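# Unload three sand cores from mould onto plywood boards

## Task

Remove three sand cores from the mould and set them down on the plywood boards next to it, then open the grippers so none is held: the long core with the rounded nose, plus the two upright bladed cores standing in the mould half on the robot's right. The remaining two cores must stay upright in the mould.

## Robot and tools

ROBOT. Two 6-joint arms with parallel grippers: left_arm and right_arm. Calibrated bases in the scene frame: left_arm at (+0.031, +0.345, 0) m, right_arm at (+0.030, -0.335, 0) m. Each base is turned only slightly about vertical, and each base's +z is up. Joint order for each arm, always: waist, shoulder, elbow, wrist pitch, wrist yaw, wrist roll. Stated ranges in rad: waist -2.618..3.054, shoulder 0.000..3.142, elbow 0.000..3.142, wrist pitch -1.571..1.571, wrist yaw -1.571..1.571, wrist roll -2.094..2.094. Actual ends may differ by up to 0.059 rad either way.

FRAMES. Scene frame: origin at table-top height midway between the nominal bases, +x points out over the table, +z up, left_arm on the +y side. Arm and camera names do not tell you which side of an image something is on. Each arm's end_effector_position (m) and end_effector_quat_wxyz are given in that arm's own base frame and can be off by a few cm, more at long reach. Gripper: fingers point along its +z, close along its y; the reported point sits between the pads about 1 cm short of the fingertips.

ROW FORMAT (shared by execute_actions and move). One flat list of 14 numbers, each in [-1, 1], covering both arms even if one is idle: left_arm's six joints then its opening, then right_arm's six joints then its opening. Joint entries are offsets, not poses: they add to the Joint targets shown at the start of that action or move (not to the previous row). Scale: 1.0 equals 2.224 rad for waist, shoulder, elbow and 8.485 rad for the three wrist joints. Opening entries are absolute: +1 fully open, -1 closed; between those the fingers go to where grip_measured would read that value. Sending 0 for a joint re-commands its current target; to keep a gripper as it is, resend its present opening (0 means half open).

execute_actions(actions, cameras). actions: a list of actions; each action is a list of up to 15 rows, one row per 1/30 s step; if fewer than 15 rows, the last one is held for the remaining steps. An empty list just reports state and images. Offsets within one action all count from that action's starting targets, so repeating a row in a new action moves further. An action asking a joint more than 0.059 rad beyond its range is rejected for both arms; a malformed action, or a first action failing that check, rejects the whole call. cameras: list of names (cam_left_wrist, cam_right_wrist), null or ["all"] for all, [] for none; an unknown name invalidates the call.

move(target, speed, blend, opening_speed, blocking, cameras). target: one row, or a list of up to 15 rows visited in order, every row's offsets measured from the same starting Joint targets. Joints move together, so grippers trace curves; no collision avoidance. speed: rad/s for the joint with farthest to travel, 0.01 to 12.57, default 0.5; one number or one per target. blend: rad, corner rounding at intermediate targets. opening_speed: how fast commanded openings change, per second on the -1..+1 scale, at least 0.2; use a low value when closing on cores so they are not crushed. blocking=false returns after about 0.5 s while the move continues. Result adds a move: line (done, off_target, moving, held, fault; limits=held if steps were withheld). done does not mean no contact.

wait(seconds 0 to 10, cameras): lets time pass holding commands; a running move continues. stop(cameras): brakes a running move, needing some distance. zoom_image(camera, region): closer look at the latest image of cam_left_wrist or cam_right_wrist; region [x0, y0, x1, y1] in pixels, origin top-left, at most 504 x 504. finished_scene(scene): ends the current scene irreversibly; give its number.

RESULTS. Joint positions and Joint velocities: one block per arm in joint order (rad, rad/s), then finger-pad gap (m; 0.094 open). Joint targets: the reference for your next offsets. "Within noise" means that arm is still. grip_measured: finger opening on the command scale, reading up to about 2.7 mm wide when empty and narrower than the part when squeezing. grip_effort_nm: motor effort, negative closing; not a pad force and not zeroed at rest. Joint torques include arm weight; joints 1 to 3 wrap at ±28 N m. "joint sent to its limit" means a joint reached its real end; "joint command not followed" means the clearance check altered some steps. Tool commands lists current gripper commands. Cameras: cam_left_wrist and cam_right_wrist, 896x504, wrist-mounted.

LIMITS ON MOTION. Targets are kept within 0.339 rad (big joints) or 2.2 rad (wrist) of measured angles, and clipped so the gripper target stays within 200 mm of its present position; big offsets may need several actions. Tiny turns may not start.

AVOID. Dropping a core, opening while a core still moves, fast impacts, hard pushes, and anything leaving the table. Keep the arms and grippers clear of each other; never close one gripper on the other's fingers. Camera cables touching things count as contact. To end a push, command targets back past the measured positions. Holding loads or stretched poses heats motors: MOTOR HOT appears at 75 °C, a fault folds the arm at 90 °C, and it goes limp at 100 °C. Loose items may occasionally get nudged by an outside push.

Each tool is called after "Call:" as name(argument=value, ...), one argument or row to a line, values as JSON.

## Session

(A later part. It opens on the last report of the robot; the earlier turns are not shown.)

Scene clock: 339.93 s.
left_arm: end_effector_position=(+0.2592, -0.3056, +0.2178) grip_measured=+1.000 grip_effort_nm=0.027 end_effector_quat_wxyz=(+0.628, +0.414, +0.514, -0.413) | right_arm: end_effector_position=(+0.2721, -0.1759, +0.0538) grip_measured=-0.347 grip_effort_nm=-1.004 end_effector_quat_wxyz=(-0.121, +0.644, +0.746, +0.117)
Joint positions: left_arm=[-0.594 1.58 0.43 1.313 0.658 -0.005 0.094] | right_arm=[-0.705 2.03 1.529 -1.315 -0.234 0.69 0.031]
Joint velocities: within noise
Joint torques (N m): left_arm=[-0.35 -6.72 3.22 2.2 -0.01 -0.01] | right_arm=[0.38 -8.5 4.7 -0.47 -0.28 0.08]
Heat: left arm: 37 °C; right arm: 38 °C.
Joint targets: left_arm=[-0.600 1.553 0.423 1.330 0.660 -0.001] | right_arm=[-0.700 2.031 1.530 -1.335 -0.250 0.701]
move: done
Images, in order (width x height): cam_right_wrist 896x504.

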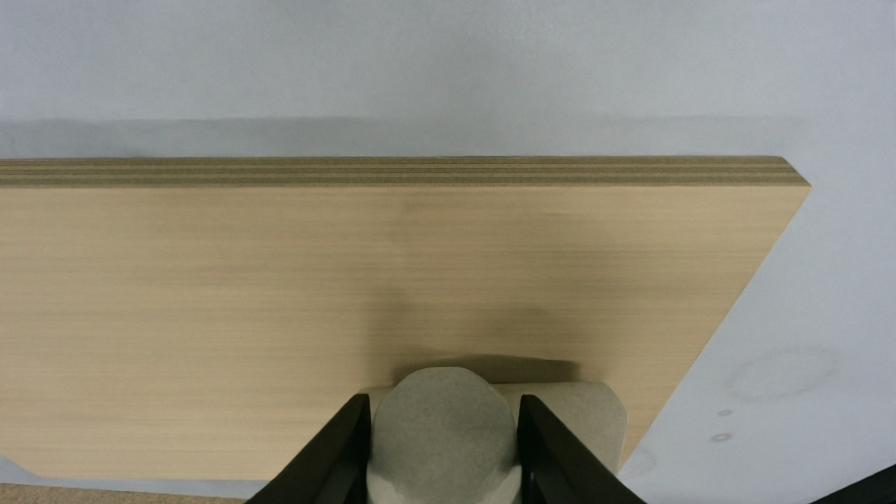

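Call:
move(
  target=[0,0,0,0,0,0,1,0,0.0054,-0.0055,0.0029,0,0,-0.6],
  speed=0.1,
  cameras=["cam_right_wrist"],
)

Scene clock: 344.40 s.
left_arm: end_effector_position=(+0.2592, -0.3056, +0.2178) grip_measured=+1.000 grip_effort_nm=0.027 end_effector_quat_wxyz=(+0.628, +0.414, +0.514, -0.413) | right_arm: end_effector_position=(+0.2735, -0.1771, +0.0492) grip_measured=-0.347 grip_effort_nm=-1.009 end_effector_quat_wxyz=(-0.118, +0.644, +0.747, +0.117)
Joint positions: left_arm=[-0.594 1.58 0.43 1.313 0.658 -0.005 0.094] | right_arm=[-0.705 2.037 1.521 -1.295 -0.234 0.691 0.031]
Joint velocities: within noise
Joint torques (N m): left_arm=[-0.43 -6.83 3.26 2.17 -0.02 -0.01] | right_arm=[0.36 -8.12 4.38 -0.42 -0.27 0.07]
Heat: left arm: 37 °C; right arm: 38 °C.
Joint targets: left_arm=[-0.600 1.553 0.423 1.330 0.660 -0.001] | right_arm=[-0.700 2.043 1.517 -1.310 -0.250 0.701]
move: done
Images, in order (width x height): cam_right_wrist 896x504.

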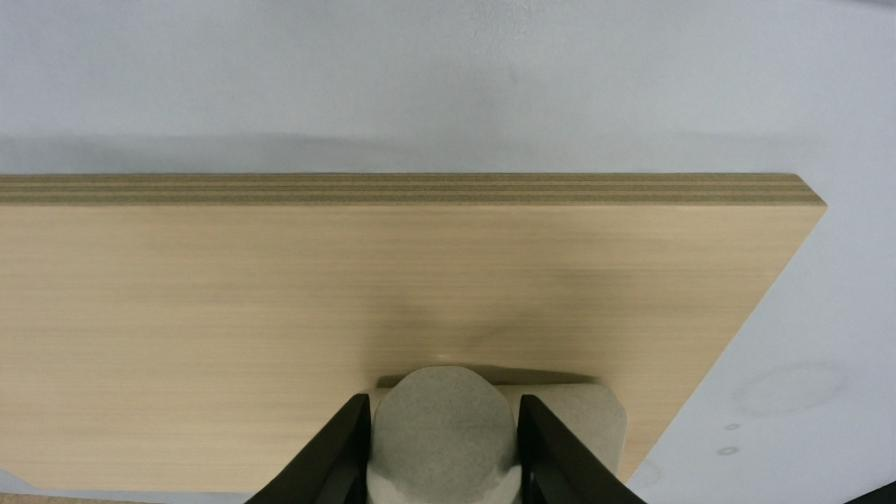

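Call:
move(
  target=[0,0,0,0,0,0,1,0,0.0045,-0.0046,0.0024,0,0,-0.6],
  speed=0.1,
  cameras=["cam_right_wrist"],
)

Scene clock: 348.83 s.
left_arm: end_effector_position=(+0.2592, -0.3056, +0.2178) grip_measured=+1.000 grip_effort_nm=0.032 end_effector_quat_wxyz=(+0.628, +0.414, +0.514, -0.413) | right_arm: end_effector_position=(+0.2739, -0.1770, +0.0468) grip_measured=-0.347 grip_effort_nm=-1.009 end_effector_quat_wxyz=(-0.119, +0.646, +0.745, +0.117)
Joint positions: left_arm=[-0.594 1.58 0.43 1.313 0.658 -0.005 0.094] | right_arm=[-0.705 2.04 1.515 -1.286 -0.236 0.694 0.031]
Joint velocities: within noise
Joint torques (N m): left_arm=[-0.36 -6.78 3.28 2.18 0 -0.02] | right_arm=[0.49 -7.64 4 -0.32 -0.24 0.03]
Heat: left arm: 38 °C; right arm: 39 °C.
Joint targets: left_arm=[-0.600 1.553 0.423 1.330 0.660 -0.001] | right_arm=[-0.700 2.053 1.507 -1.290 -0.250 0.700]
move: done
Images, in order (width x height): cam_right_wrist 896x504.

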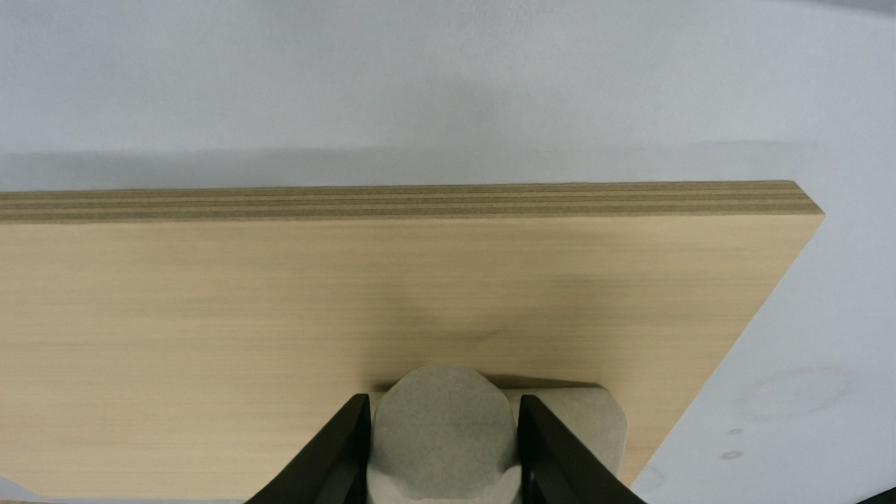

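Call:
move(
  target=[0,0,0,0,0,0,1,0,0.0054,-0.0055,0.0029,0,-0.001,-0.6],
  speed=0.1,
  cameras=["cam_right_wrist"],
)

Scene clock: 352.37 s.
left_arm: end_effector_position=(+0.2592, -0.3056, +0.2178) grip_measured=+1.000 grip_effort_nm=0.027 end_effector_quat_wxyz=(+0.628, +0.414, +0.514, -0.413) | right_arm: end_effector_position=(+0.2741, -0.1772, +0.0448) grip_measured=-0.347 grip_effort_nm=-1.009 end_effector_quat_wxyz=(-0.118, +0.646, +0.745, +0.117)
Joint positions: left_arm=[-0.594 1.58 0.43 1.313 0.658 -0.005 0.094] | right_arm=[-0.705 2.043 1.512 -1.28 -0.236 0.695 0.031]
Joint velocities: within noise
Joint torques (N m): left_arm=[-0.47 -6.76 3.22 2.17 -0.02 -0.01] | right_arm=[0.36 -6.95 3.34 -0.15 -0.26 -0.06]
Heat: left arm: 38 °C; right arm: 39 °C.
Joint targets: left_arm=[-0.600 1.553 0.423 1.330 0.660 -0.001] | right_arm=[-0.700 2.065 1.495 -1.266 -0.250 0.692]
move: done
Images, in order (width x height): cam_right_wrist 896x504.

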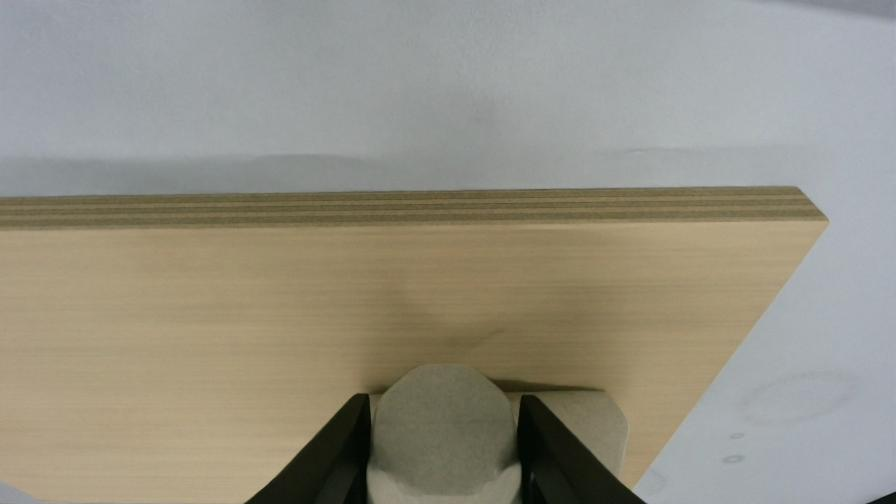

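Call:
move(
  target=[0,0,0,0,0,0,1,0,0.0063,-0.0064,0.0034,0,-0.001,-0.6],
  speed=0.1,
  cameras=["cam_right_wrist"],
)

Scene clock: 356.33 s.
left_arm: end_effector_position=(+0.2592, -0.3056, +0.2178) grip_measured=+1.000 grip_effort_nm=0.032 end_effector_quat_wxyz=(+0.628, +0.414, +0.514, -0.413) | right_arm: end_effector_position=(+0.2747, -0.1776, +0.0436) grip_measured=-0.347 grip_effort_nm=-1.004 end_effector_quat_wxyz=(-0.116, +0.646, +0.746, +0.117)
Joint positions: left_arm=[-0.594 1.58 0.43 1.313 0.658 -0.005 0.094] | right_arm=[-0.705 2.044 1.509 -1.272 -0.236 0.695 0.031]
Joint velocities: within noise
Joint torques (N m): left_arm=[-0.4 -6.69 3.29 2.18 -0.02 -0.02] | right_arm=[0.38 -5.91 2.54 0.05 -0.26 -0.16]
Heat: left arm: 38 °C; right arm: 39 °C.
Joint targets: left_arm=[-0.600 1.553 0.423 1.330 0.660 -0.001] | right_arm=[-0.700 2.079 1.481 -1.237 -0.250 0.684]
move: done
Images, in order (width x height): cam_right_wrist 896x504.

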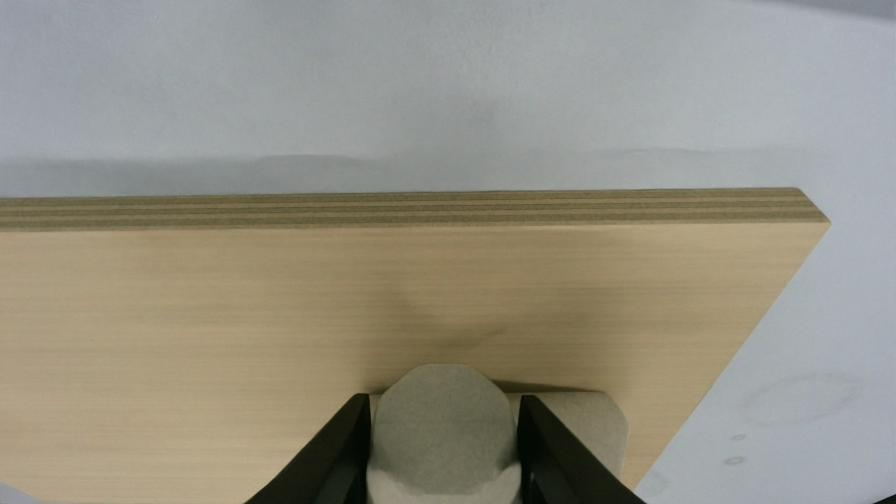

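Call:
move(
  target=[
    [0,0,0,0,0,0,1,0,-0.0063,0.0064,-0.0034,0,0,-0.6],
    [0,0,0,0,0,0,1,0,-0.0063,0.0064,-0.0034,0,0,-0.15],
  ],
  speed=0.1,
  opening_speed=0.3,
)

Scene clock: 362.20 s.
left_arm: end_effector_position=(+0.2592, -0.3056, +0.2178) grip_measured=+1.000 grip_effort_nm=0.022 end_effector_quat_wxyz=(+0.628, +0.414, +0.514, -0.413) | right_arm: end_effector_position=(+0.2741, -0.1754, +0.0410) grip_measured=-0.153 grip_effort_nm=0.178 end_effector_quat_wxyz=(-0.121, +0.644, +0.745, +0.122)
Joint positions: left_arm=[-0.594 1.58 0.43 1.313 0.658 -0.005 0.094] | right_arm=[-0.705 2.05 1.503 -1.271 -0.244 0.69 0.04]
Joint velocities: within noise
Joint torques (N m): left_arm=[-0.4 -6.72 3.22 2.18 -0.01 -0.01] | right_arm=[0.25 -7.49 3.97 -0.25 -0.18 -0.11]
Heat: left arm: 38 °C; right arm: 39 °C.
Joint targets: left_arm=[-0.600 1.553 0.423 1.330 0.660 -0.001] | right_arm=[-0.700 2.065 1.495 -1.265 -0.250 0.684]
move: done

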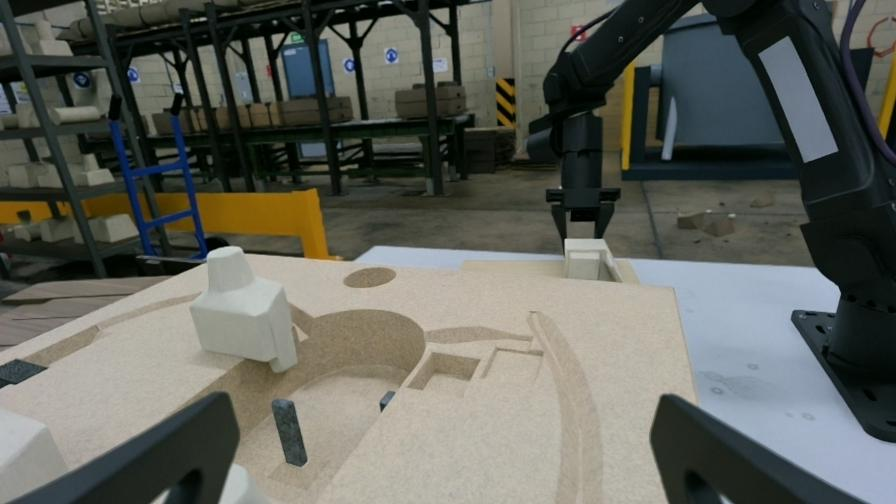

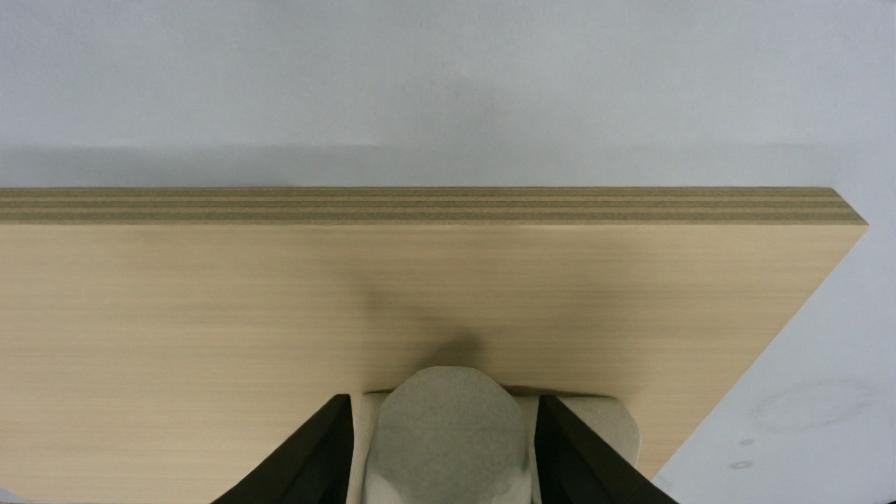

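Call:
move(
  target=[
    [0,0,0,0,0,0,1,0,0,0,0,0,0,0.15],
    [0,0,0,0,0,0,1,0,-0.0517,0.1012,-0.0323,0,0,0.15],
  ],
  speed=0.4,
  opening_speed=1.0,
)

Scene clock: 367.23 s.
left_arm: end_effector_position=(+0.2592, -0.3056, +0.2178) grip_measured=+1.000 grip_effort_nm=0.027 end_effector_quat_wxyz=(+0.628, +0.414, +0.514, -0.413) | right_arm: end_effector_position=(+0.2734, -0.1747, +0.1154) grip_measured=+0.147 grip_effort_nm=0.173 end_effector_quat_wxyz=(-0.111, +0.644, +0.747, +0.122)
Joint positions: left_arm=[-0.594 1.58 0.43 1.313 0.658 -0.005 0.094] | right_arm=[-0.705 1.975 1.7 -1.52 -0.244 0.69 0.054]
Joint velocities: within noise
Joint torques (N m): left_arm=[-0.43 -6.79 3.26 2.18 -0.03 -0.02] | right_arm=[0.36 -10.35 6.41 -0.42 -0.18 -0.11]
Heat: left arm: 38 °C; right arm: 40 °C.
Joint targets: left_arm=[-0.600 1.553 0.423 1.330 0.660 -0.001] | right_arm=[-0.700 1.950 1.720 -1.540 -0.250 0.684]
move: done

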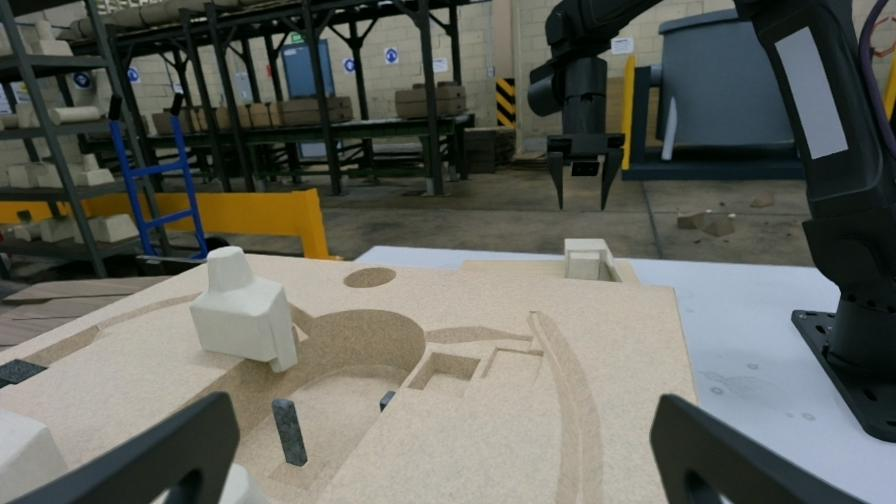

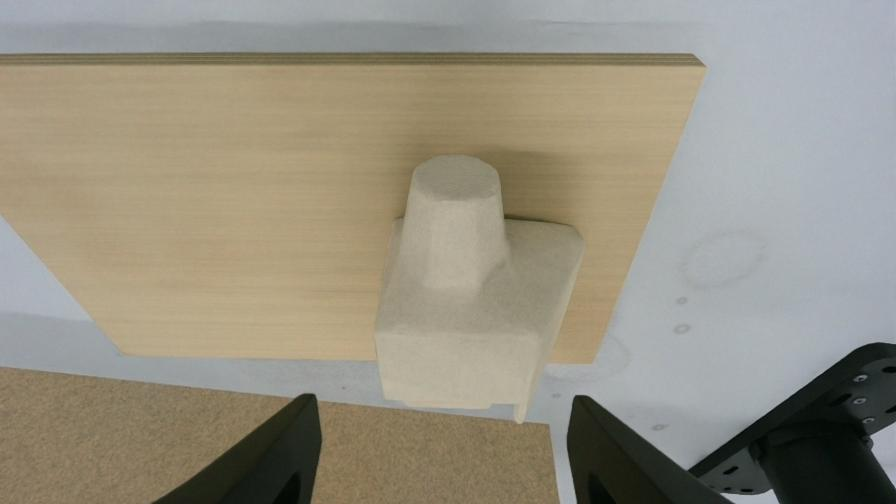

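Call:
move(
  target=[
    [0,0,0,0,0,0,1,0.1799,-0.0899,-0.054,0.0872,0.0295,-0.0335,1],
    [0,0,0,0,0,0,1,0.5515,-0.0423,-0.0436,0.1667,0.0854,-0.0589,1],
  ],
  speed=0.8,
  blend=0.2,
  opening_speed=1.0,
  cameras=["cam_right_wrist"],
)

Scene clock: 381.00 s.
left_arm: end_effector_position=(+0.2592, -0.3056, +0.2178) grip_measured=+1.000 grip_effort_nm=0.022 end_effector_quat_wxyz=(+0.628, +0.414, +0.514, -0.413) | right_arm: end_effector_position=(+0.5199, +0.2134, +0.2899) grip_measured=+0.997 grip_effort_nm=0.178 end_effector_quat_wxyz=(+0.577, -0.010, +0.817, +0.013)
Joint positions: left_arm=[-0.594 1.58 0.43 1.313 0.658 -0.005 0.094] | right_arm=[0.53 1.844 1.615 -0.153 0.465 0.188 0.094]
Joint velocities: within noise
Joint torques (N m): left_arm=[-0.39 -6.8 3.23 2.18 -0.01 -0.03] | right_arm=[-0.42 -7.92 7.05 1.68 0.17 -0.11]
Heat: left arm: 39 °C; right arm: 43 °C.
Joint targets: left_arm=[-0.600 1.553 0.423 1.330 0.660 -0.001] | right_arm=[0.526 1.856 1.623 -0.125 0.474 0.184]
move: done
Images, in order (width x height): cam_right_wrist 896x504.

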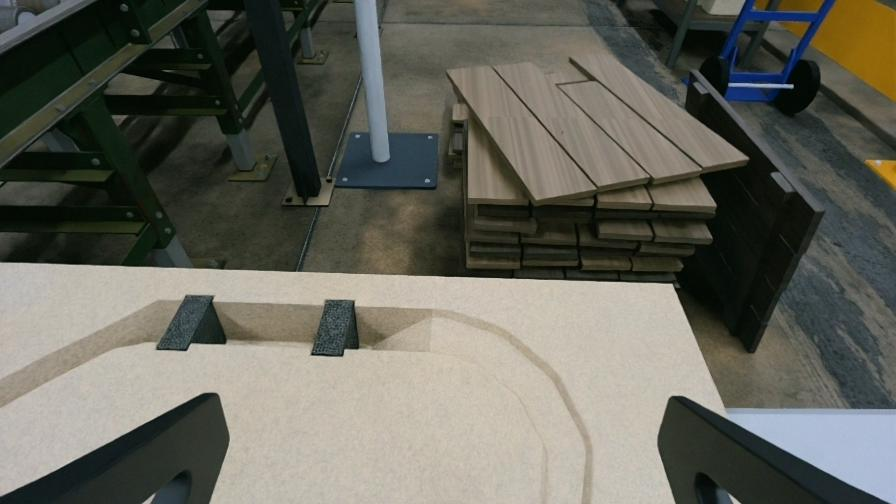

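Call:
move(
  target=[0,0,0,0,0,0,1,-0.0016,0.0184,-0.0989,0.029,0,0,1],
  speed=0.4,
  cameras=["cam_right_wrist"],
)

Scene clock: 385.17 s.
left_arm: end_effector_position=(+0.2592, -0.3056, +0.2178) grip_measured=+1.000 grip_effort_nm=0.027 end_effector_quat_wxyz=(+0.628, +0.414, +0.514, -0.413) | right_arm: end_effector_position=(+0.5229, +0.2148, +0.2230) grip_measured=+0.997 grip_effort_nm=0.178 end_effector_quat_wxyz=(+0.575, -0.011, +0.818, +0.010)
Joint positions: left_arm=[-0.594 1.58 0.43 1.313 0.658 -0.005 0.094] | right_arm=[0.53 1.888 1.409 0.09 0.467 0.186 0.094]
Joint velocities: within noise
Joint torques (N m): left_arm=[-0.44 -6.76 3.11 2.17 -0.02 -0.02] | right_arm=[-0.66 -8.39 5.9 1.75 0.14 -0.07]
Heat: left arm: 39 °C; right arm: 43 °C.
Joint targets: left_arm=[-0.600 1.553 0.423 1.330 0.660 -0.001] | right_arm=[0.523 1.897 1.403 0.121 0.474 0.184]
move: done
Images, in order (width x height): cam_right_wrist 896x504.

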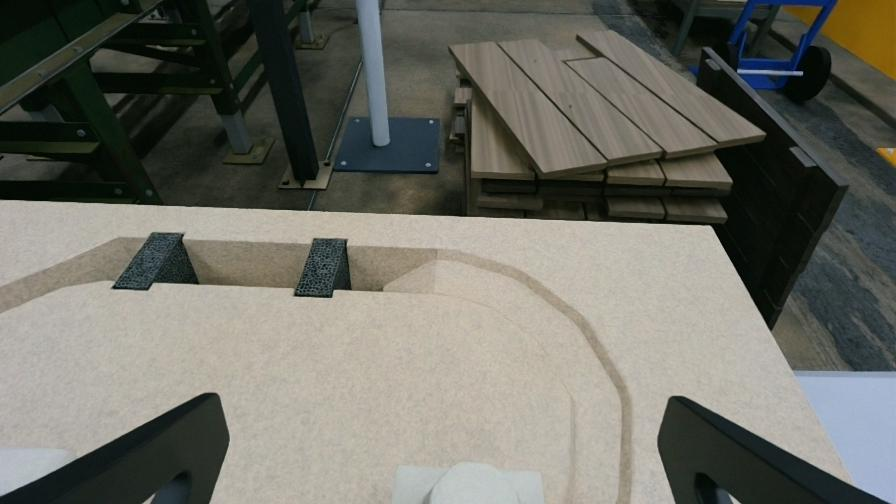

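Call:
move(
  target=[0,0,0,0,0,0,1,-0.0067,0.0223,-0.0299,0.0135,-0.0017,-0.0007,1],
  speed=0.3,
  cameras=["cam_right_wrist"],
)

Scene clock: 394.13 s.
left_arm: end_effector_position=(+0.2592, -0.3056, +0.2178) grip_measured=+1.000 grip_effort_nm=0.017 end_effector_quat_wxyz=(+0.628, +0.414, +0.514, -0.413) | right_arm: end_effector_position=(+0.5292, +0.2088, +0.1901) grip_measured=+0.997 grip_effort_nm=0.178 end_effector_quat_wxyz=(+0.574, -0.008, +0.819, +0.005)
Joint positions: left_arm=[-0.594 1.58 0.43 1.313 0.658 -0.005 0.094] | right_arm=[0.515 1.937 1.342 0.204 0.464 0.18 0.094]
Joint velocities: within noise
Joint torques (N m): left_arm=[-0.36 -6.71 3.17 2.19 -0.02 -0.01] | right_arm=[-0.47 -8.58 5.75 1.71 0.03 -0.08]
Heat: left arm: 39 °C; right arm: 44 °C.
Joint targets: left_arm=[-0.600 1.553 0.423 1.330 0.660 -0.001] | right_arm=[0.508 1.946 1.337 0.235 0.460 0.178]
move: done
Images, in order (width x height): cam_right_wrist 896x504.

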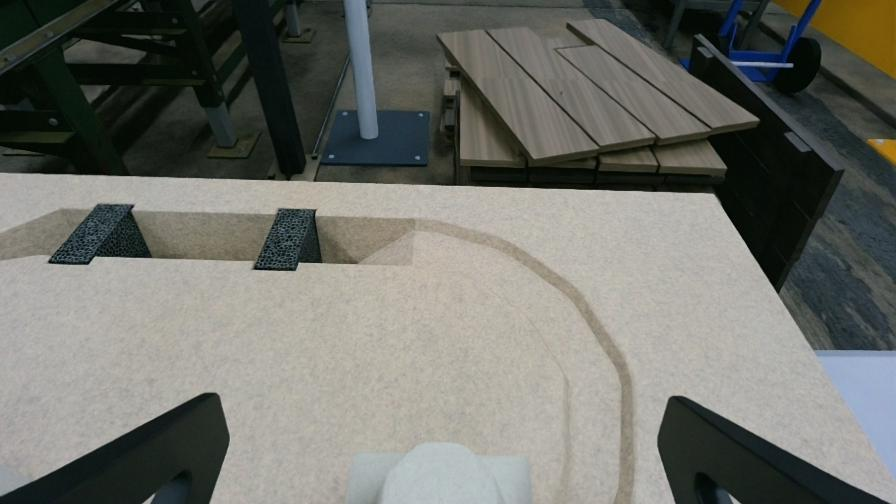

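Call:
move(
  target=[0,0,0,0,0,0,1,0.0045,0.0158,-0.036,0.0134,0,0.0004,1],
  speed=0.3,
  cameras=["cam_right_wrist"],
)

Scene clock: 399.37 s.
left_arm: end_effector_position=(+0.2592, -0.3056, +0.2178) grip_measured=+1.000 grip_effort_nm=0.027 end_effector_quat_wxyz=(+0.628, +0.414, +0.514, -0.413) | right_arm: end_effector_position=(+0.5264, +0.2073, +0.1606) grip_measured=+0.997 grip_effort_nm=0.178 end_effector_quat_wxyz=(+0.574, -0.009, +0.819, +0.005)
Joint positions: left_arm=[-0.594 1.58 0.43 1.313 0.658 -0.005 0.094] | right_arm=[0.515 1.97 1.262 0.317 0.464 0.18 0.094]
Joint velocities: within noise
Joint torques (N m): left_arm=[-0.38 -6.67 3.29 2.19 -0.02 -0.02] | right_arm=[0.28 -8.53 5.49 1.72 0.04 -0.03]
Heat: left arm: 39 °C; right arm: 44 °C.
Joint targets: left_arm=[-0.600 1.553 0.423 1.330 0.660 -0.001] | right_arm=[0.518 1.981 1.257 0.349 0.460 0.181]
move: done
Images, in order (width x height): cam_right_wrist 896x504.

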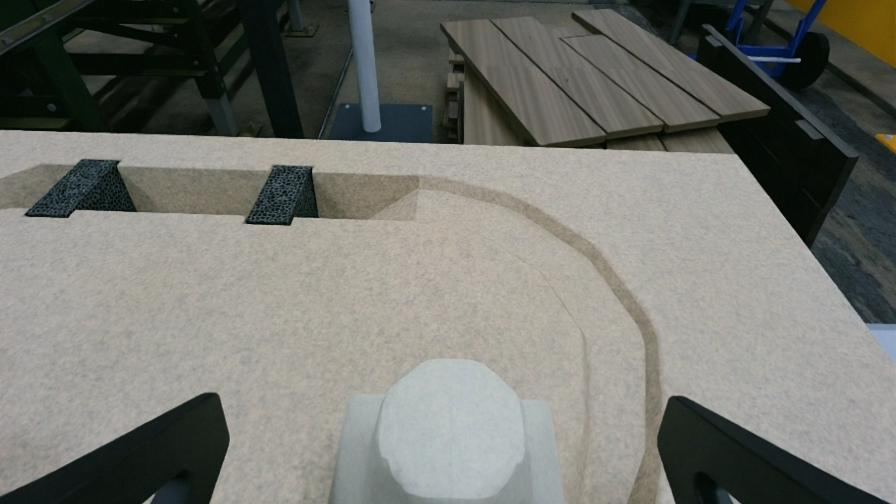

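Call:
move(
  target=[0,0,0,0,0,0,1,0,0,0,0,0,0,-0.6],
  opening_speed=0.7,
  cameras=["cam_right_wrist"],
)

Scene clock: 404.00 s.
left_arm: end_effector_position=(+0.2591, -0.3056, +0.2178) grip_measured=+1.000 grip_effort_nm=0.022 end_effector_quat_wxyz=(+0.627, +0.414, +0.514, -0.413) | right_arm: end_effector_position=(+0.5265, +0.2075, +0.1608) grip_measured=-0.320 grip_effort_nm=-1.004 end_effector_quat_wxyz=(+0.575, -0.009, +0.818, +0.005)
Joint positions: left_arm=[-0.594 1.58 0.43 1.313 0.659 -0.005 0.094] | right_arm=[0.515 1.97 1.262 0.318 0.463 0.18 0.032]
Joint velocities: within noise
Joint torques (N m): left_arm=[-0.39 -6.78 3.26 2.17 -0.01 -0.01] | right_arm=[0.28 -8.53 5.48 1.72 0.05 -0.03]
Heat: left arm: 39 °C; right arm: 44 °C.
Joint targets: left_arm=[-0.600 1.553 0.423 1.330 0.660 -0.001] | right_arm=[0.518 1.981 1.257 0.349 0.460 0.181]
move: done
Images, in order (width x height): cam_right_wrist 896x504.

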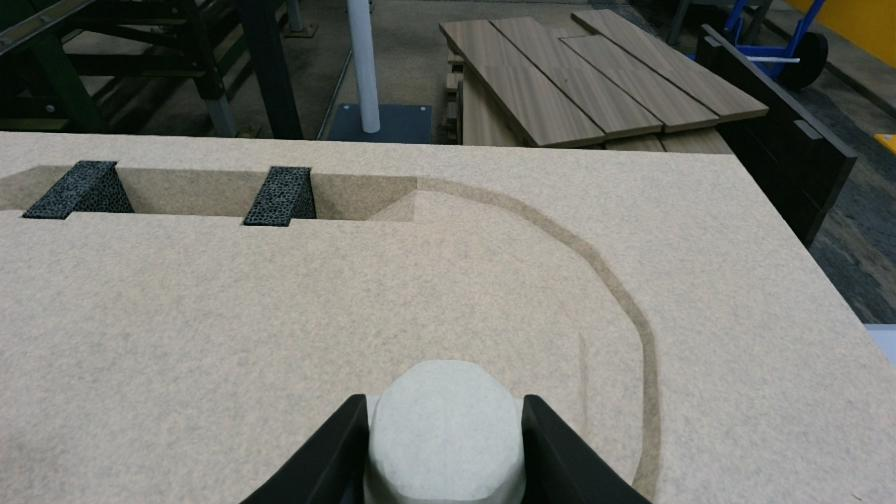

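Call:
move(
  target=[
    [0,0,0,0,0,0,1,0,-0.0585,0.0826,-0.0193,0,0,-0.6],
    [0,0,0,0,0,0,1,0,-0.0809,0.18,-0.0471,0,0,-0.6],
  ],
  speed=0.3,
  blend=0.05,
)

Scene clock: 411.03 s.
left_arm: end_effector_position=(+0.2591, -0.3056, +0.2178) grip_measured=+1.000 grip_effort_nm=0.022 end_effector_quat_wxyz=(+0.627, +0.414, +0.514, -0.413) | right_arm: end_effector_position=(+0.5276, +0.2099, +0.2873) grip_measured=-0.320 grip_effort_nm=-1.004 end_effector_quat_wxyz=(+0.583, -0.008, +0.812, +0.014)
Joint positions: left_arm=[-0.594 1.58 0.43 1.313 0.659 -0.005 0.094] | right_arm=[0.515 1.858 1.608 -0.112 0.454 0.18 0.032]
Joint velocities: within noise
Joint torques (N m): left_arm=[-0.38 -6.78 3.17 2.17 0 -0.01] | right_arm=[0.28 -13.68 10.41 2.09 0.13 -0.03]
Heat: left arm: 40 °C; right arm: 46 °C.
Joint targets: left_arm=[-0.600 1.553 0.423 1.330 0.660 -0.001] | right_arm=[0.518 1.802 1.657 -0.050 0.460 0.181]
move: off_target (right_arm); right_arm: the wrist pitch is farthest, 0.062 rad from its target

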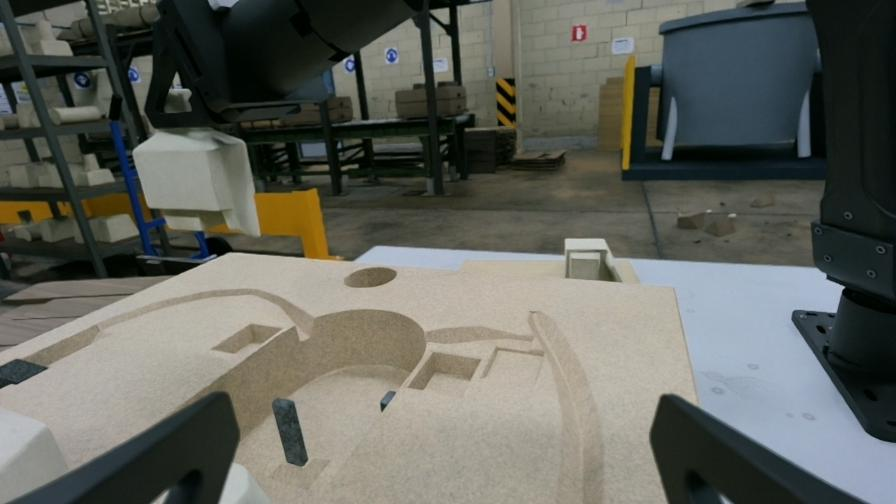

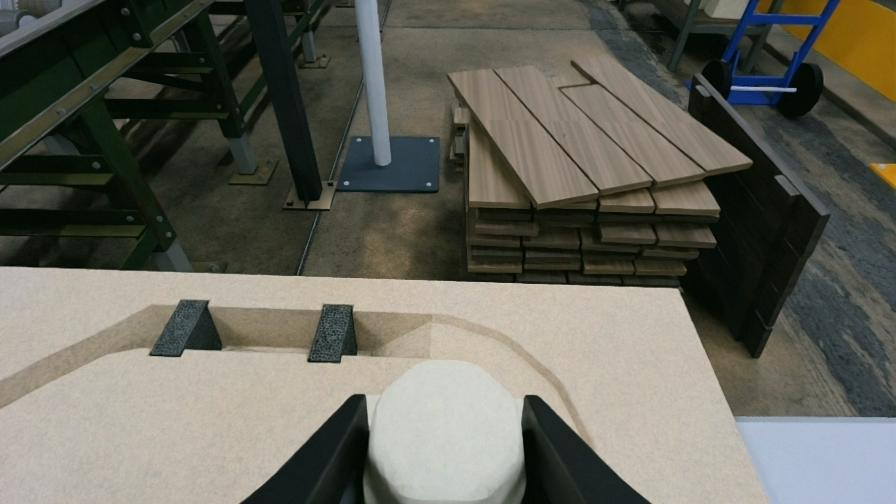

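Call:
move(
  target=[
    [0,0,0,0,0,0,1,-0.4353,0.0216,0,-0.0589,-0.0778,0.0376,-0.6],
    [0,0,0,0,0,0,1,-0.4649,0.161,0.2352,-0.1532,-0.086,0.0823,-0.6],
  ],
  speed=0.6,
  blend=0.1,
)

Scene clock: 430.30 s.
left_arm: end_effector_position=(+0.2591, -0.3056, +0.2178) grip_measured=+1.000 grip_effort_nm=0.027 end_effector_quat_wxyz=(+0.627, +0.414, +0.514, -0.413) | right_arm: end_effector_position=(+0.4255, -0.1878, +0.1564) grip_measured=-0.321 grip_effort_nm=-1.004 end_effector_quat_wxyz=(+0.082, +0.617, +0.771, +0.136)
Joint positions: left_arm=[-0.594 1.58 0.43 1.313 0.659 -0.005 0.094] | right_arm=[-0.509 2.156 2.138 -1.34 -0.241 0.867 0.032]
Joint velocities: within noise
Joint torques (N m): left_arm=[-0.39 -6.72 3.26 2.18 -0.01 -0.02] | right_arm=[-0.61 -9.81 8.73 0.32 -0.41 0.1]
Heat: left arm: 40 °C; right arm: 53 °C.
Joint targets: left_arm=[-0.600 1.553 0.423 1.330 0.660 -0.001] | right_arm=[-0.516 2.159 2.180 -1.350 -0.270 0.880]
move: off_target (right_arm); right_arm: the elbow is farthest, 0.043 rad from its target

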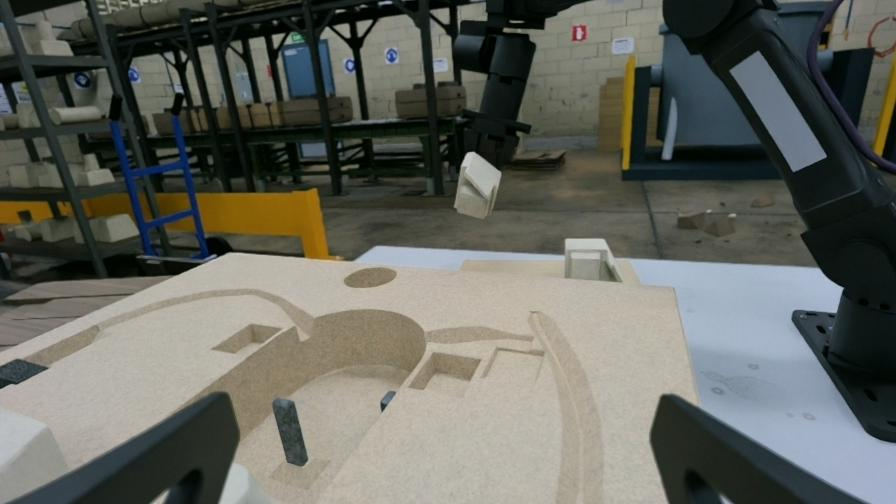

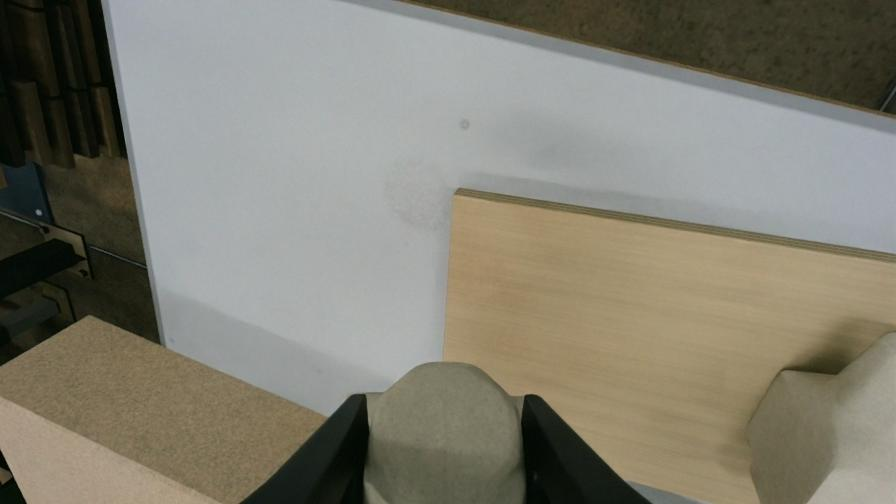

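Call:
move(
  target=[0,0,0,0,0,0,1,-0.0031,0.0971,-0.018,-0.0224,-0.0035,0.0014,-0.6],
  speed=0.25,
)

Scene clock: 434.83 s.
left_arm: end_effector_position=(+0.2591, -0.3056, +0.2178) grip_measured=+1.000 grip_effort_nm=0.022 end_effector_quat_wxyz=(+0.627, +0.414, +0.514, -0.413) | right_arm: end_effector_position=(+0.3911, -0.1661, +0.0631) grip_measured=-0.321 grip_effort_nm=-1.004 end_effector_quat_wxyz=(-0.106, +0.644, +0.749, +0.116)
Joint positions: left_arm=[-0.594 1.58 0.43 1.313 0.659 -0.005 0.094] | right_arm=[-0.516 2.377 2.138 -1.499 -0.268 0.882 0.032]
Joint velocities: within noise
Joint torques (N m): left_arm=[-0.31 -6.76 3.25 2.19 0 -0.03] | right_arm=[-0.68 -11.1 5.09 -0.55 -0.43 0.08]
Heat: left arm: 40 °C; right arm: 52 °C.
Joint targets: left_arm=[-0.600 1.553 0.423 1.330 0.660 -0.001] | right_arm=[-0.523 2.376 2.140 -1.540 -0.300 0.892]
move: off_target (right_arm); right_arm: the wrist pitch is farthest, 0.041 rad from its target

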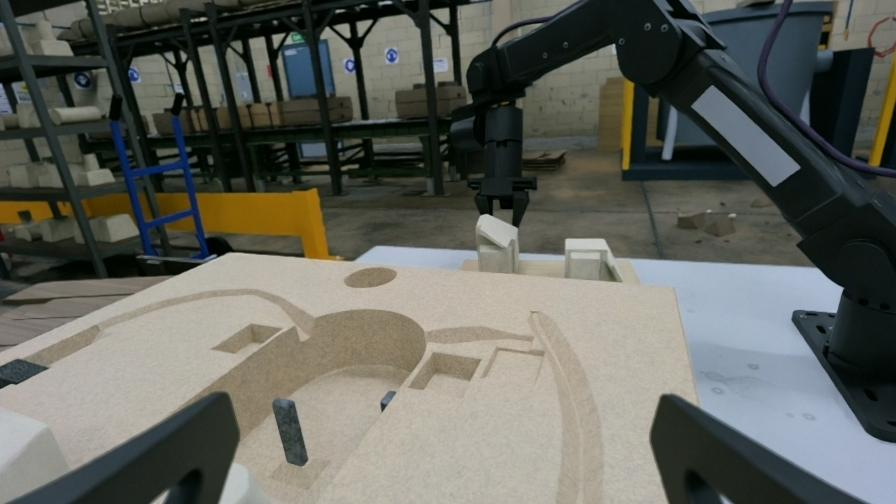

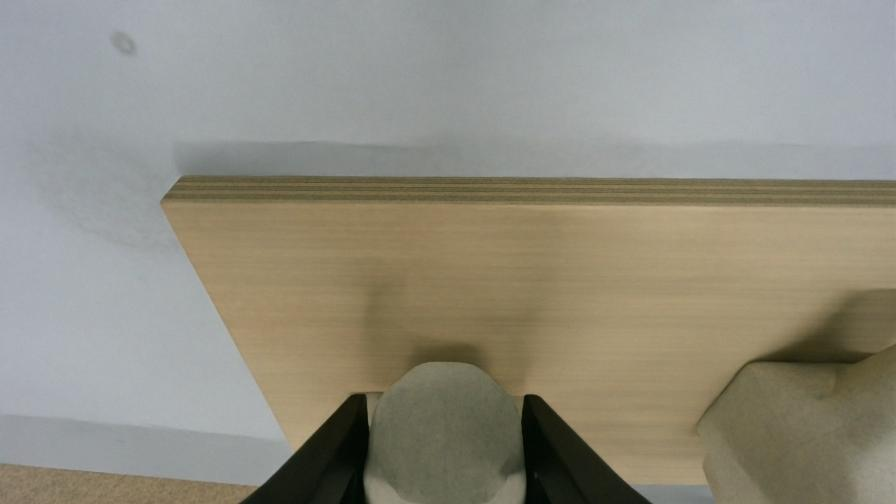

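Call:
move(
  target=[0,0,0,0,0,0,1,0,0.0009,-0.02,0.0045,0,0,-0.6],
  speed=0.15,
  cameras=["cam_right_wrist"],
)

Call:
move(
  target=[0,0,0,0,0,0,1,0,0.0006,-0.01,0.0045,0,0,-0.6],
  speed=0.1,
  cameras=["cam_right_wrist"],
)

Scene clock: 440.03 s.
left_arm: end_effector_position=(+0.2591, -0.3056, +0.2178) grip_measured=+1.000 grip_effort_nm=0.027 end_effector_quat_wxyz=(+0.627, +0.414, +0.514, -0.413) | right_arm: end_effector_position=(+0.3841, -0.1620, +0.0544) grip_measured=-0.321 grip_effort_nm=-1.004 end_effector_quat_wxyz=(-0.122, +0.645, +0.746, +0.113)
Joint positions: left_arm=[-0.594 1.58 0.43 1.313 0.659 -0.005 0.094] | right_arm=[-0.516 2.377 2.097 -1.492 -0.269 0.882 0.032]
Joint velocities: within noise
Joint torques (N m): left_arm=[-0.4 -6.76 3.34 2.16 -0.01 -0.02] | right_arm=[-0.69 -10.93 4.72 -0.33 -0.42 0.06]
Heat: left arm: 40 °C; right arm: 51 °C.
Joint targets: left_arm=[-0.600 1.553 0.423 1.330 0.660 -0.001] | right_arm=[-0.523 2.378 2.095 -1.502 -0.299 0.891]
move: done
Images, in order (width x height): cam_right_wrist 896x504.

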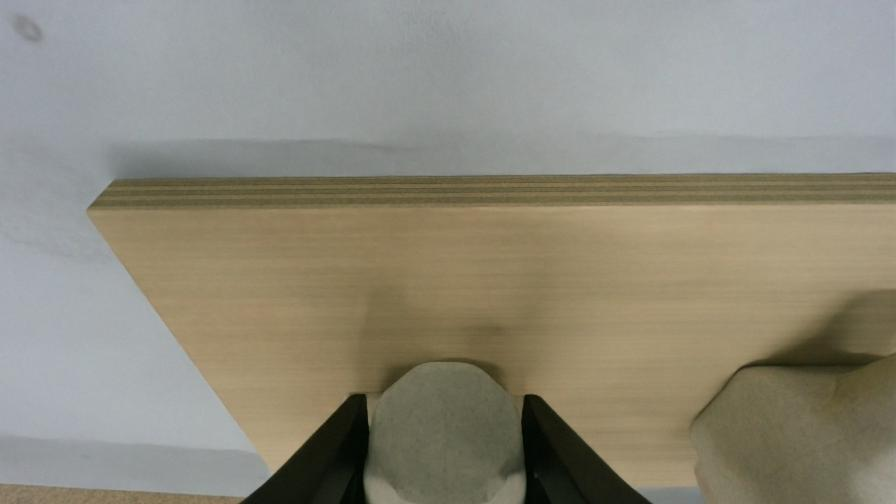

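Scene clock: 440.97 s.
left_arm: end_effector_position=(+0.2591, -0.3056, +0.2178) grip_measured=+1.000 grip_effort_nm=0.032 end_effector_quat_wxyz=(+0.627, +0.414, +0.514, -0.413) | right_arm: end_effector_position=(+0.3871, -0.1637, +0.0483) grip_measured=-0.321 grip_effort_nm=-1.009 end_effector_quat_wxyz=(-0.114, +0.644, +0.747, +0.115)
Joint positions: left_arm=[-0.594 1.58 0.43 1.313 0.659 -0.005 0.094] | right_arm=[-0.516 2.377 2.076 -1.455 -0.269 0.882 0.032]
Joint velocities: within noise
Joint torques (N m): left_arm=[-0.46 -6.86 3.32 2.18 -0.02 -0.02] | right_arm=[-0.66 -10.86 4.7 -0.28 -0.42 0.07]
Heat: left arm: 40 °C; right arm: 51 °C.
Joint targets: left_arm=[-0.600 1.553 0.423 1.330 0.660 -0.001] | right_arm=[-0.523 2.379 2.073 -1.464 -0.299 0.891]
move: done
Images, in order (width x height): cam_right_wrist 896x504.

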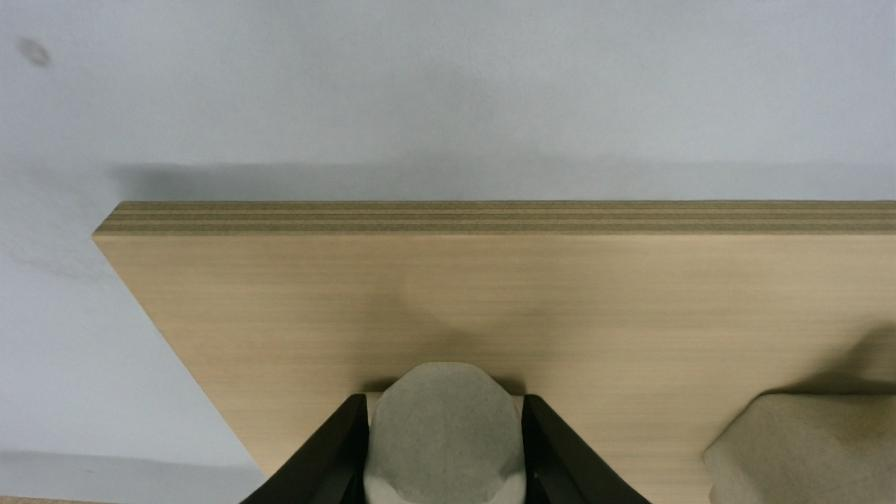

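Call:
move(
  target=[0,0,0,0,0,0,1,0,0.0006,-0.0075,0.0023,0,0,-0.6],
  speed=0.1,
  cameras=["cam_right_wrist"],
)

Call:
move(
  target=[0,0,0,0,0,0,1,0,0.002,-0.0075,0.0023,0,0,-0.6],
  speed=0.1,
  cameras=["cam_right_wrist"],
)

Scene clock: 444.83 s.
left_arm: end_effector_position=(+0.2591, -0.3056, +0.2178) grip_measured=+1.000 grip_effort_nm=0.022 end_effector_quat_wxyz=(+0.627, +0.414, +0.514, -0.413) | right_arm: end_effector_position=(+0.3877, -0.1619, +0.0454) grip_measured=-0.321 grip_effort_nm=-1.004 end_effector_quat_wxyz=(-0.116, +0.644, +0.746, +0.120)
Joint positions: left_arm=[-0.594 1.58 0.43 1.313 0.659 -0.005 0.094] | right_arm=[-0.516 2.377 2.062 -1.442 -0.28 0.883 0.032]
Joint velocities: within noise
Joint torques (N m): left_arm=[-0.36 -6.78 3.21 2.18 -0.01 -0.01] | right_arm=[-0.69 -10.77 4.45 -0.22 -0.33 0.06]
Heat: left arm: 40 °C; right arm: 51 °C.
Joint targets: left_arm=[-0.600 1.553 0.423 1.330 0.660 -0.001] | right_arm=[-0.523 2.380 2.057 -1.444 -0.300 0.892]
move: done
Images, in order (width x height): cam_right_wrist 896x504.

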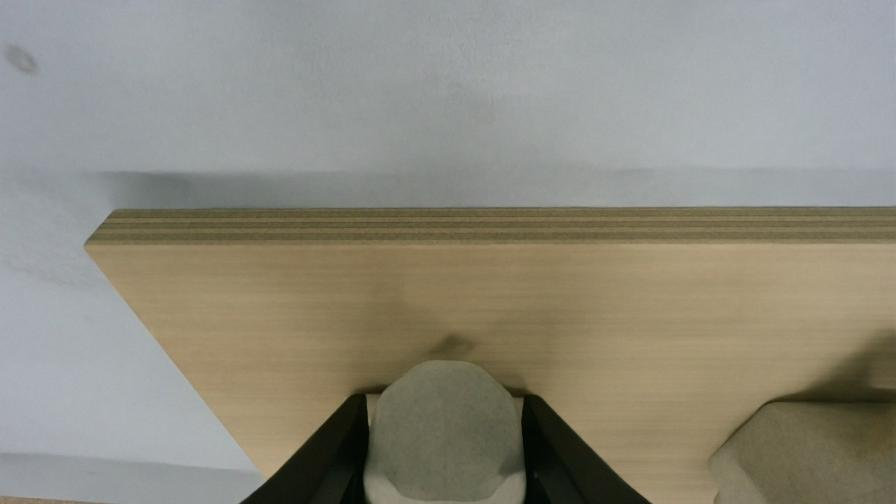

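Scene clock: 445.53 s.
left_arm: end_effector_position=(+0.2591, -0.3056, +0.2178) grip_measured=+1.000 grip_effort_nm=0.027 end_effector_quat_wxyz=(+0.627, +0.414, +0.514, -0.413) | right_arm: end_effector_position=(+0.3875, -0.1621, +0.0428) grip_measured=-0.321 grip_effort_nm=-1.009 end_effector_quat_wxyz=(-0.116, +0.646, +0.744, +0.123)
Joint positions: left_arm=[-0.594 1.58 0.43 1.313 0.659 -0.005 0.094] | right_arm=[-0.519 2.377 2.05 -1.431 -0.287 0.883 0.032]
Joint velocities: within noise
Joint torques (N m): left_arm=[-0.47 -6.75 3.23 2.16 -0.01 -0.01] | right_arm=[-0.39 -10.44 4.1 -0.12 -0.27 0.05]
Heat: left arm: 40 °C; right arm: 51 °C.
Joint targets: left_arm=[-0.600 1.553 0.423 1.330 0.660 -0.001] | right_arm=[-0.523 2.385 2.040 -1.425 -0.300 0.892]
move: done
Images, in order (width x height): cam_right_wrist 896x504.

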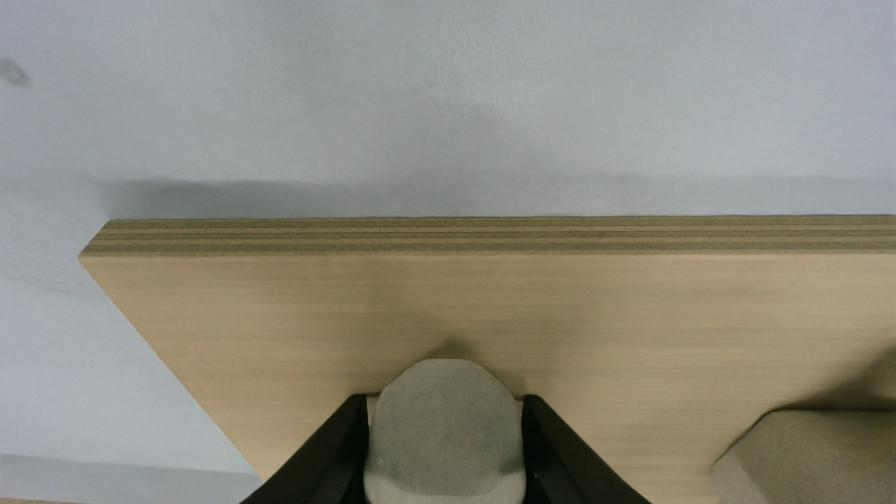

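Call:
move(
  target=[0,0,0,0,0,0,1,0,0.003,-0.0085,0.0025,0,0,-0.6],
  speed=0.1,
  cameras=[],
)

Call:
move(
  target=[0,0,0,0,0,0,1,0,0.005,-0.0085,0.0025,0,0,-0.6],
  speed=0.1,
)

Scene clock: 448.97 s.
left_arm: end_effector_position=(+0.2591, -0.3056, +0.2178) grip_measured=+1.000 grip_effort_nm=0.027 end_effector_quat_wxyz=(+0.627, +0.414, +0.514, -0.413) | right_arm: end_effector_position=(+0.3872, -0.1623, +0.0412) grip_measured=-0.321 grip_effort_nm=-1.004 end_effector_quat_wxyz=(-0.117, +0.647, +0.742, +0.126)
Joint positions: left_arm=[-0.594 1.58 0.43 1.313 0.659 -0.005 0.094] | right_arm=[-0.522 2.377 2.043 -1.424 -0.293 0.885 0.032]
Joint velocities: within noise
Joint torques (N m): left_arm=[-0.49 -6.71 3.26 2.19 -0.01 -0.02] | right_arm=[-0.1 -9.91 3.28 0 -0.22 0.05]
Heat: left arm: 41 °C; right arm: 50 °C.
Joint targets: left_arm=[-0.600 1.553 0.423 1.330 0.660 -0.001] | right_arm=[-0.523 2.391 2.021 -1.404 -0.300 0.891]
move: done
No camera images: "cameras" was empty.

Scene clock: 449.67 s.
left_arm: end_effector_position=(+0.2591, -0.3056, +0.2178) grip_measured=+1.000 grip_effort_nm=0.032 end_effector_quat_wxyz=(+0.627, +0.414, +0.514, -0.413) | right_arm: end_effector_position=(+0.3872, -0.1627, +0.0398) grip_measured=-0.321 grip_effort_nm=-1.009 end_effector_quat_wxyz=(-0.117, +0.649, +0.740, +0.130)
Joint positions: left_arm=[-0.594 1.58 0.43 1.313 0.659 -0.005 0.094] | right_arm=[-0.526 2.377 2.036 -1.417 -0.301 0.886 0.032]
Joint velocities: within noise
Joint torques (N m): left_arm=[-0.4 -6.74 3.32 2.19 -0.02 0.01] | right_arm=[0.27 -9.05 2.35 0.12 -0.12 0.03]
Heat: left arm: 41 °C; right arm: 50 °C.
Joint targets: left_arm=[-0.600 1.553 0.423 1.330 0.660 -0.001] | right_arm=[-0.523 2.403 2.002 -1.382 -0.300 0.891]
move: done

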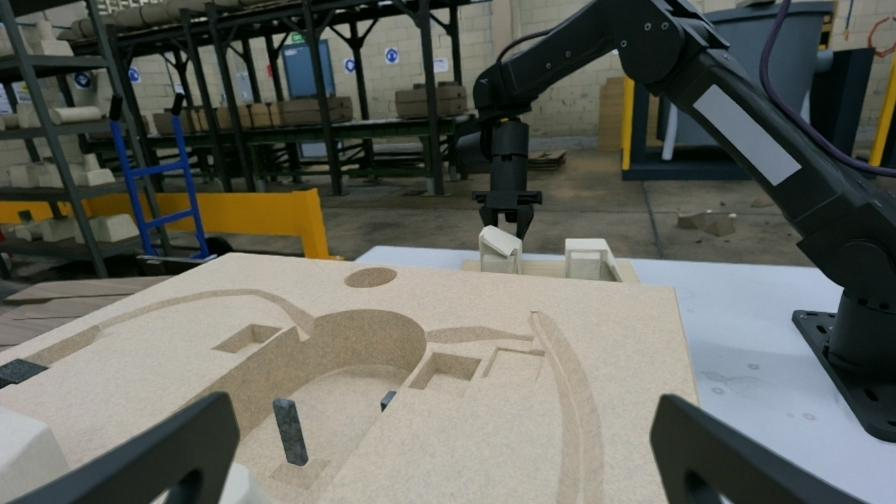

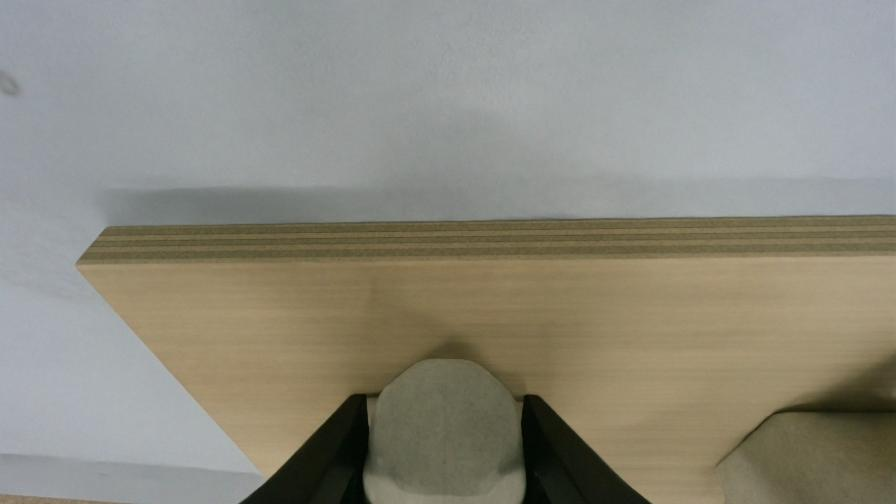

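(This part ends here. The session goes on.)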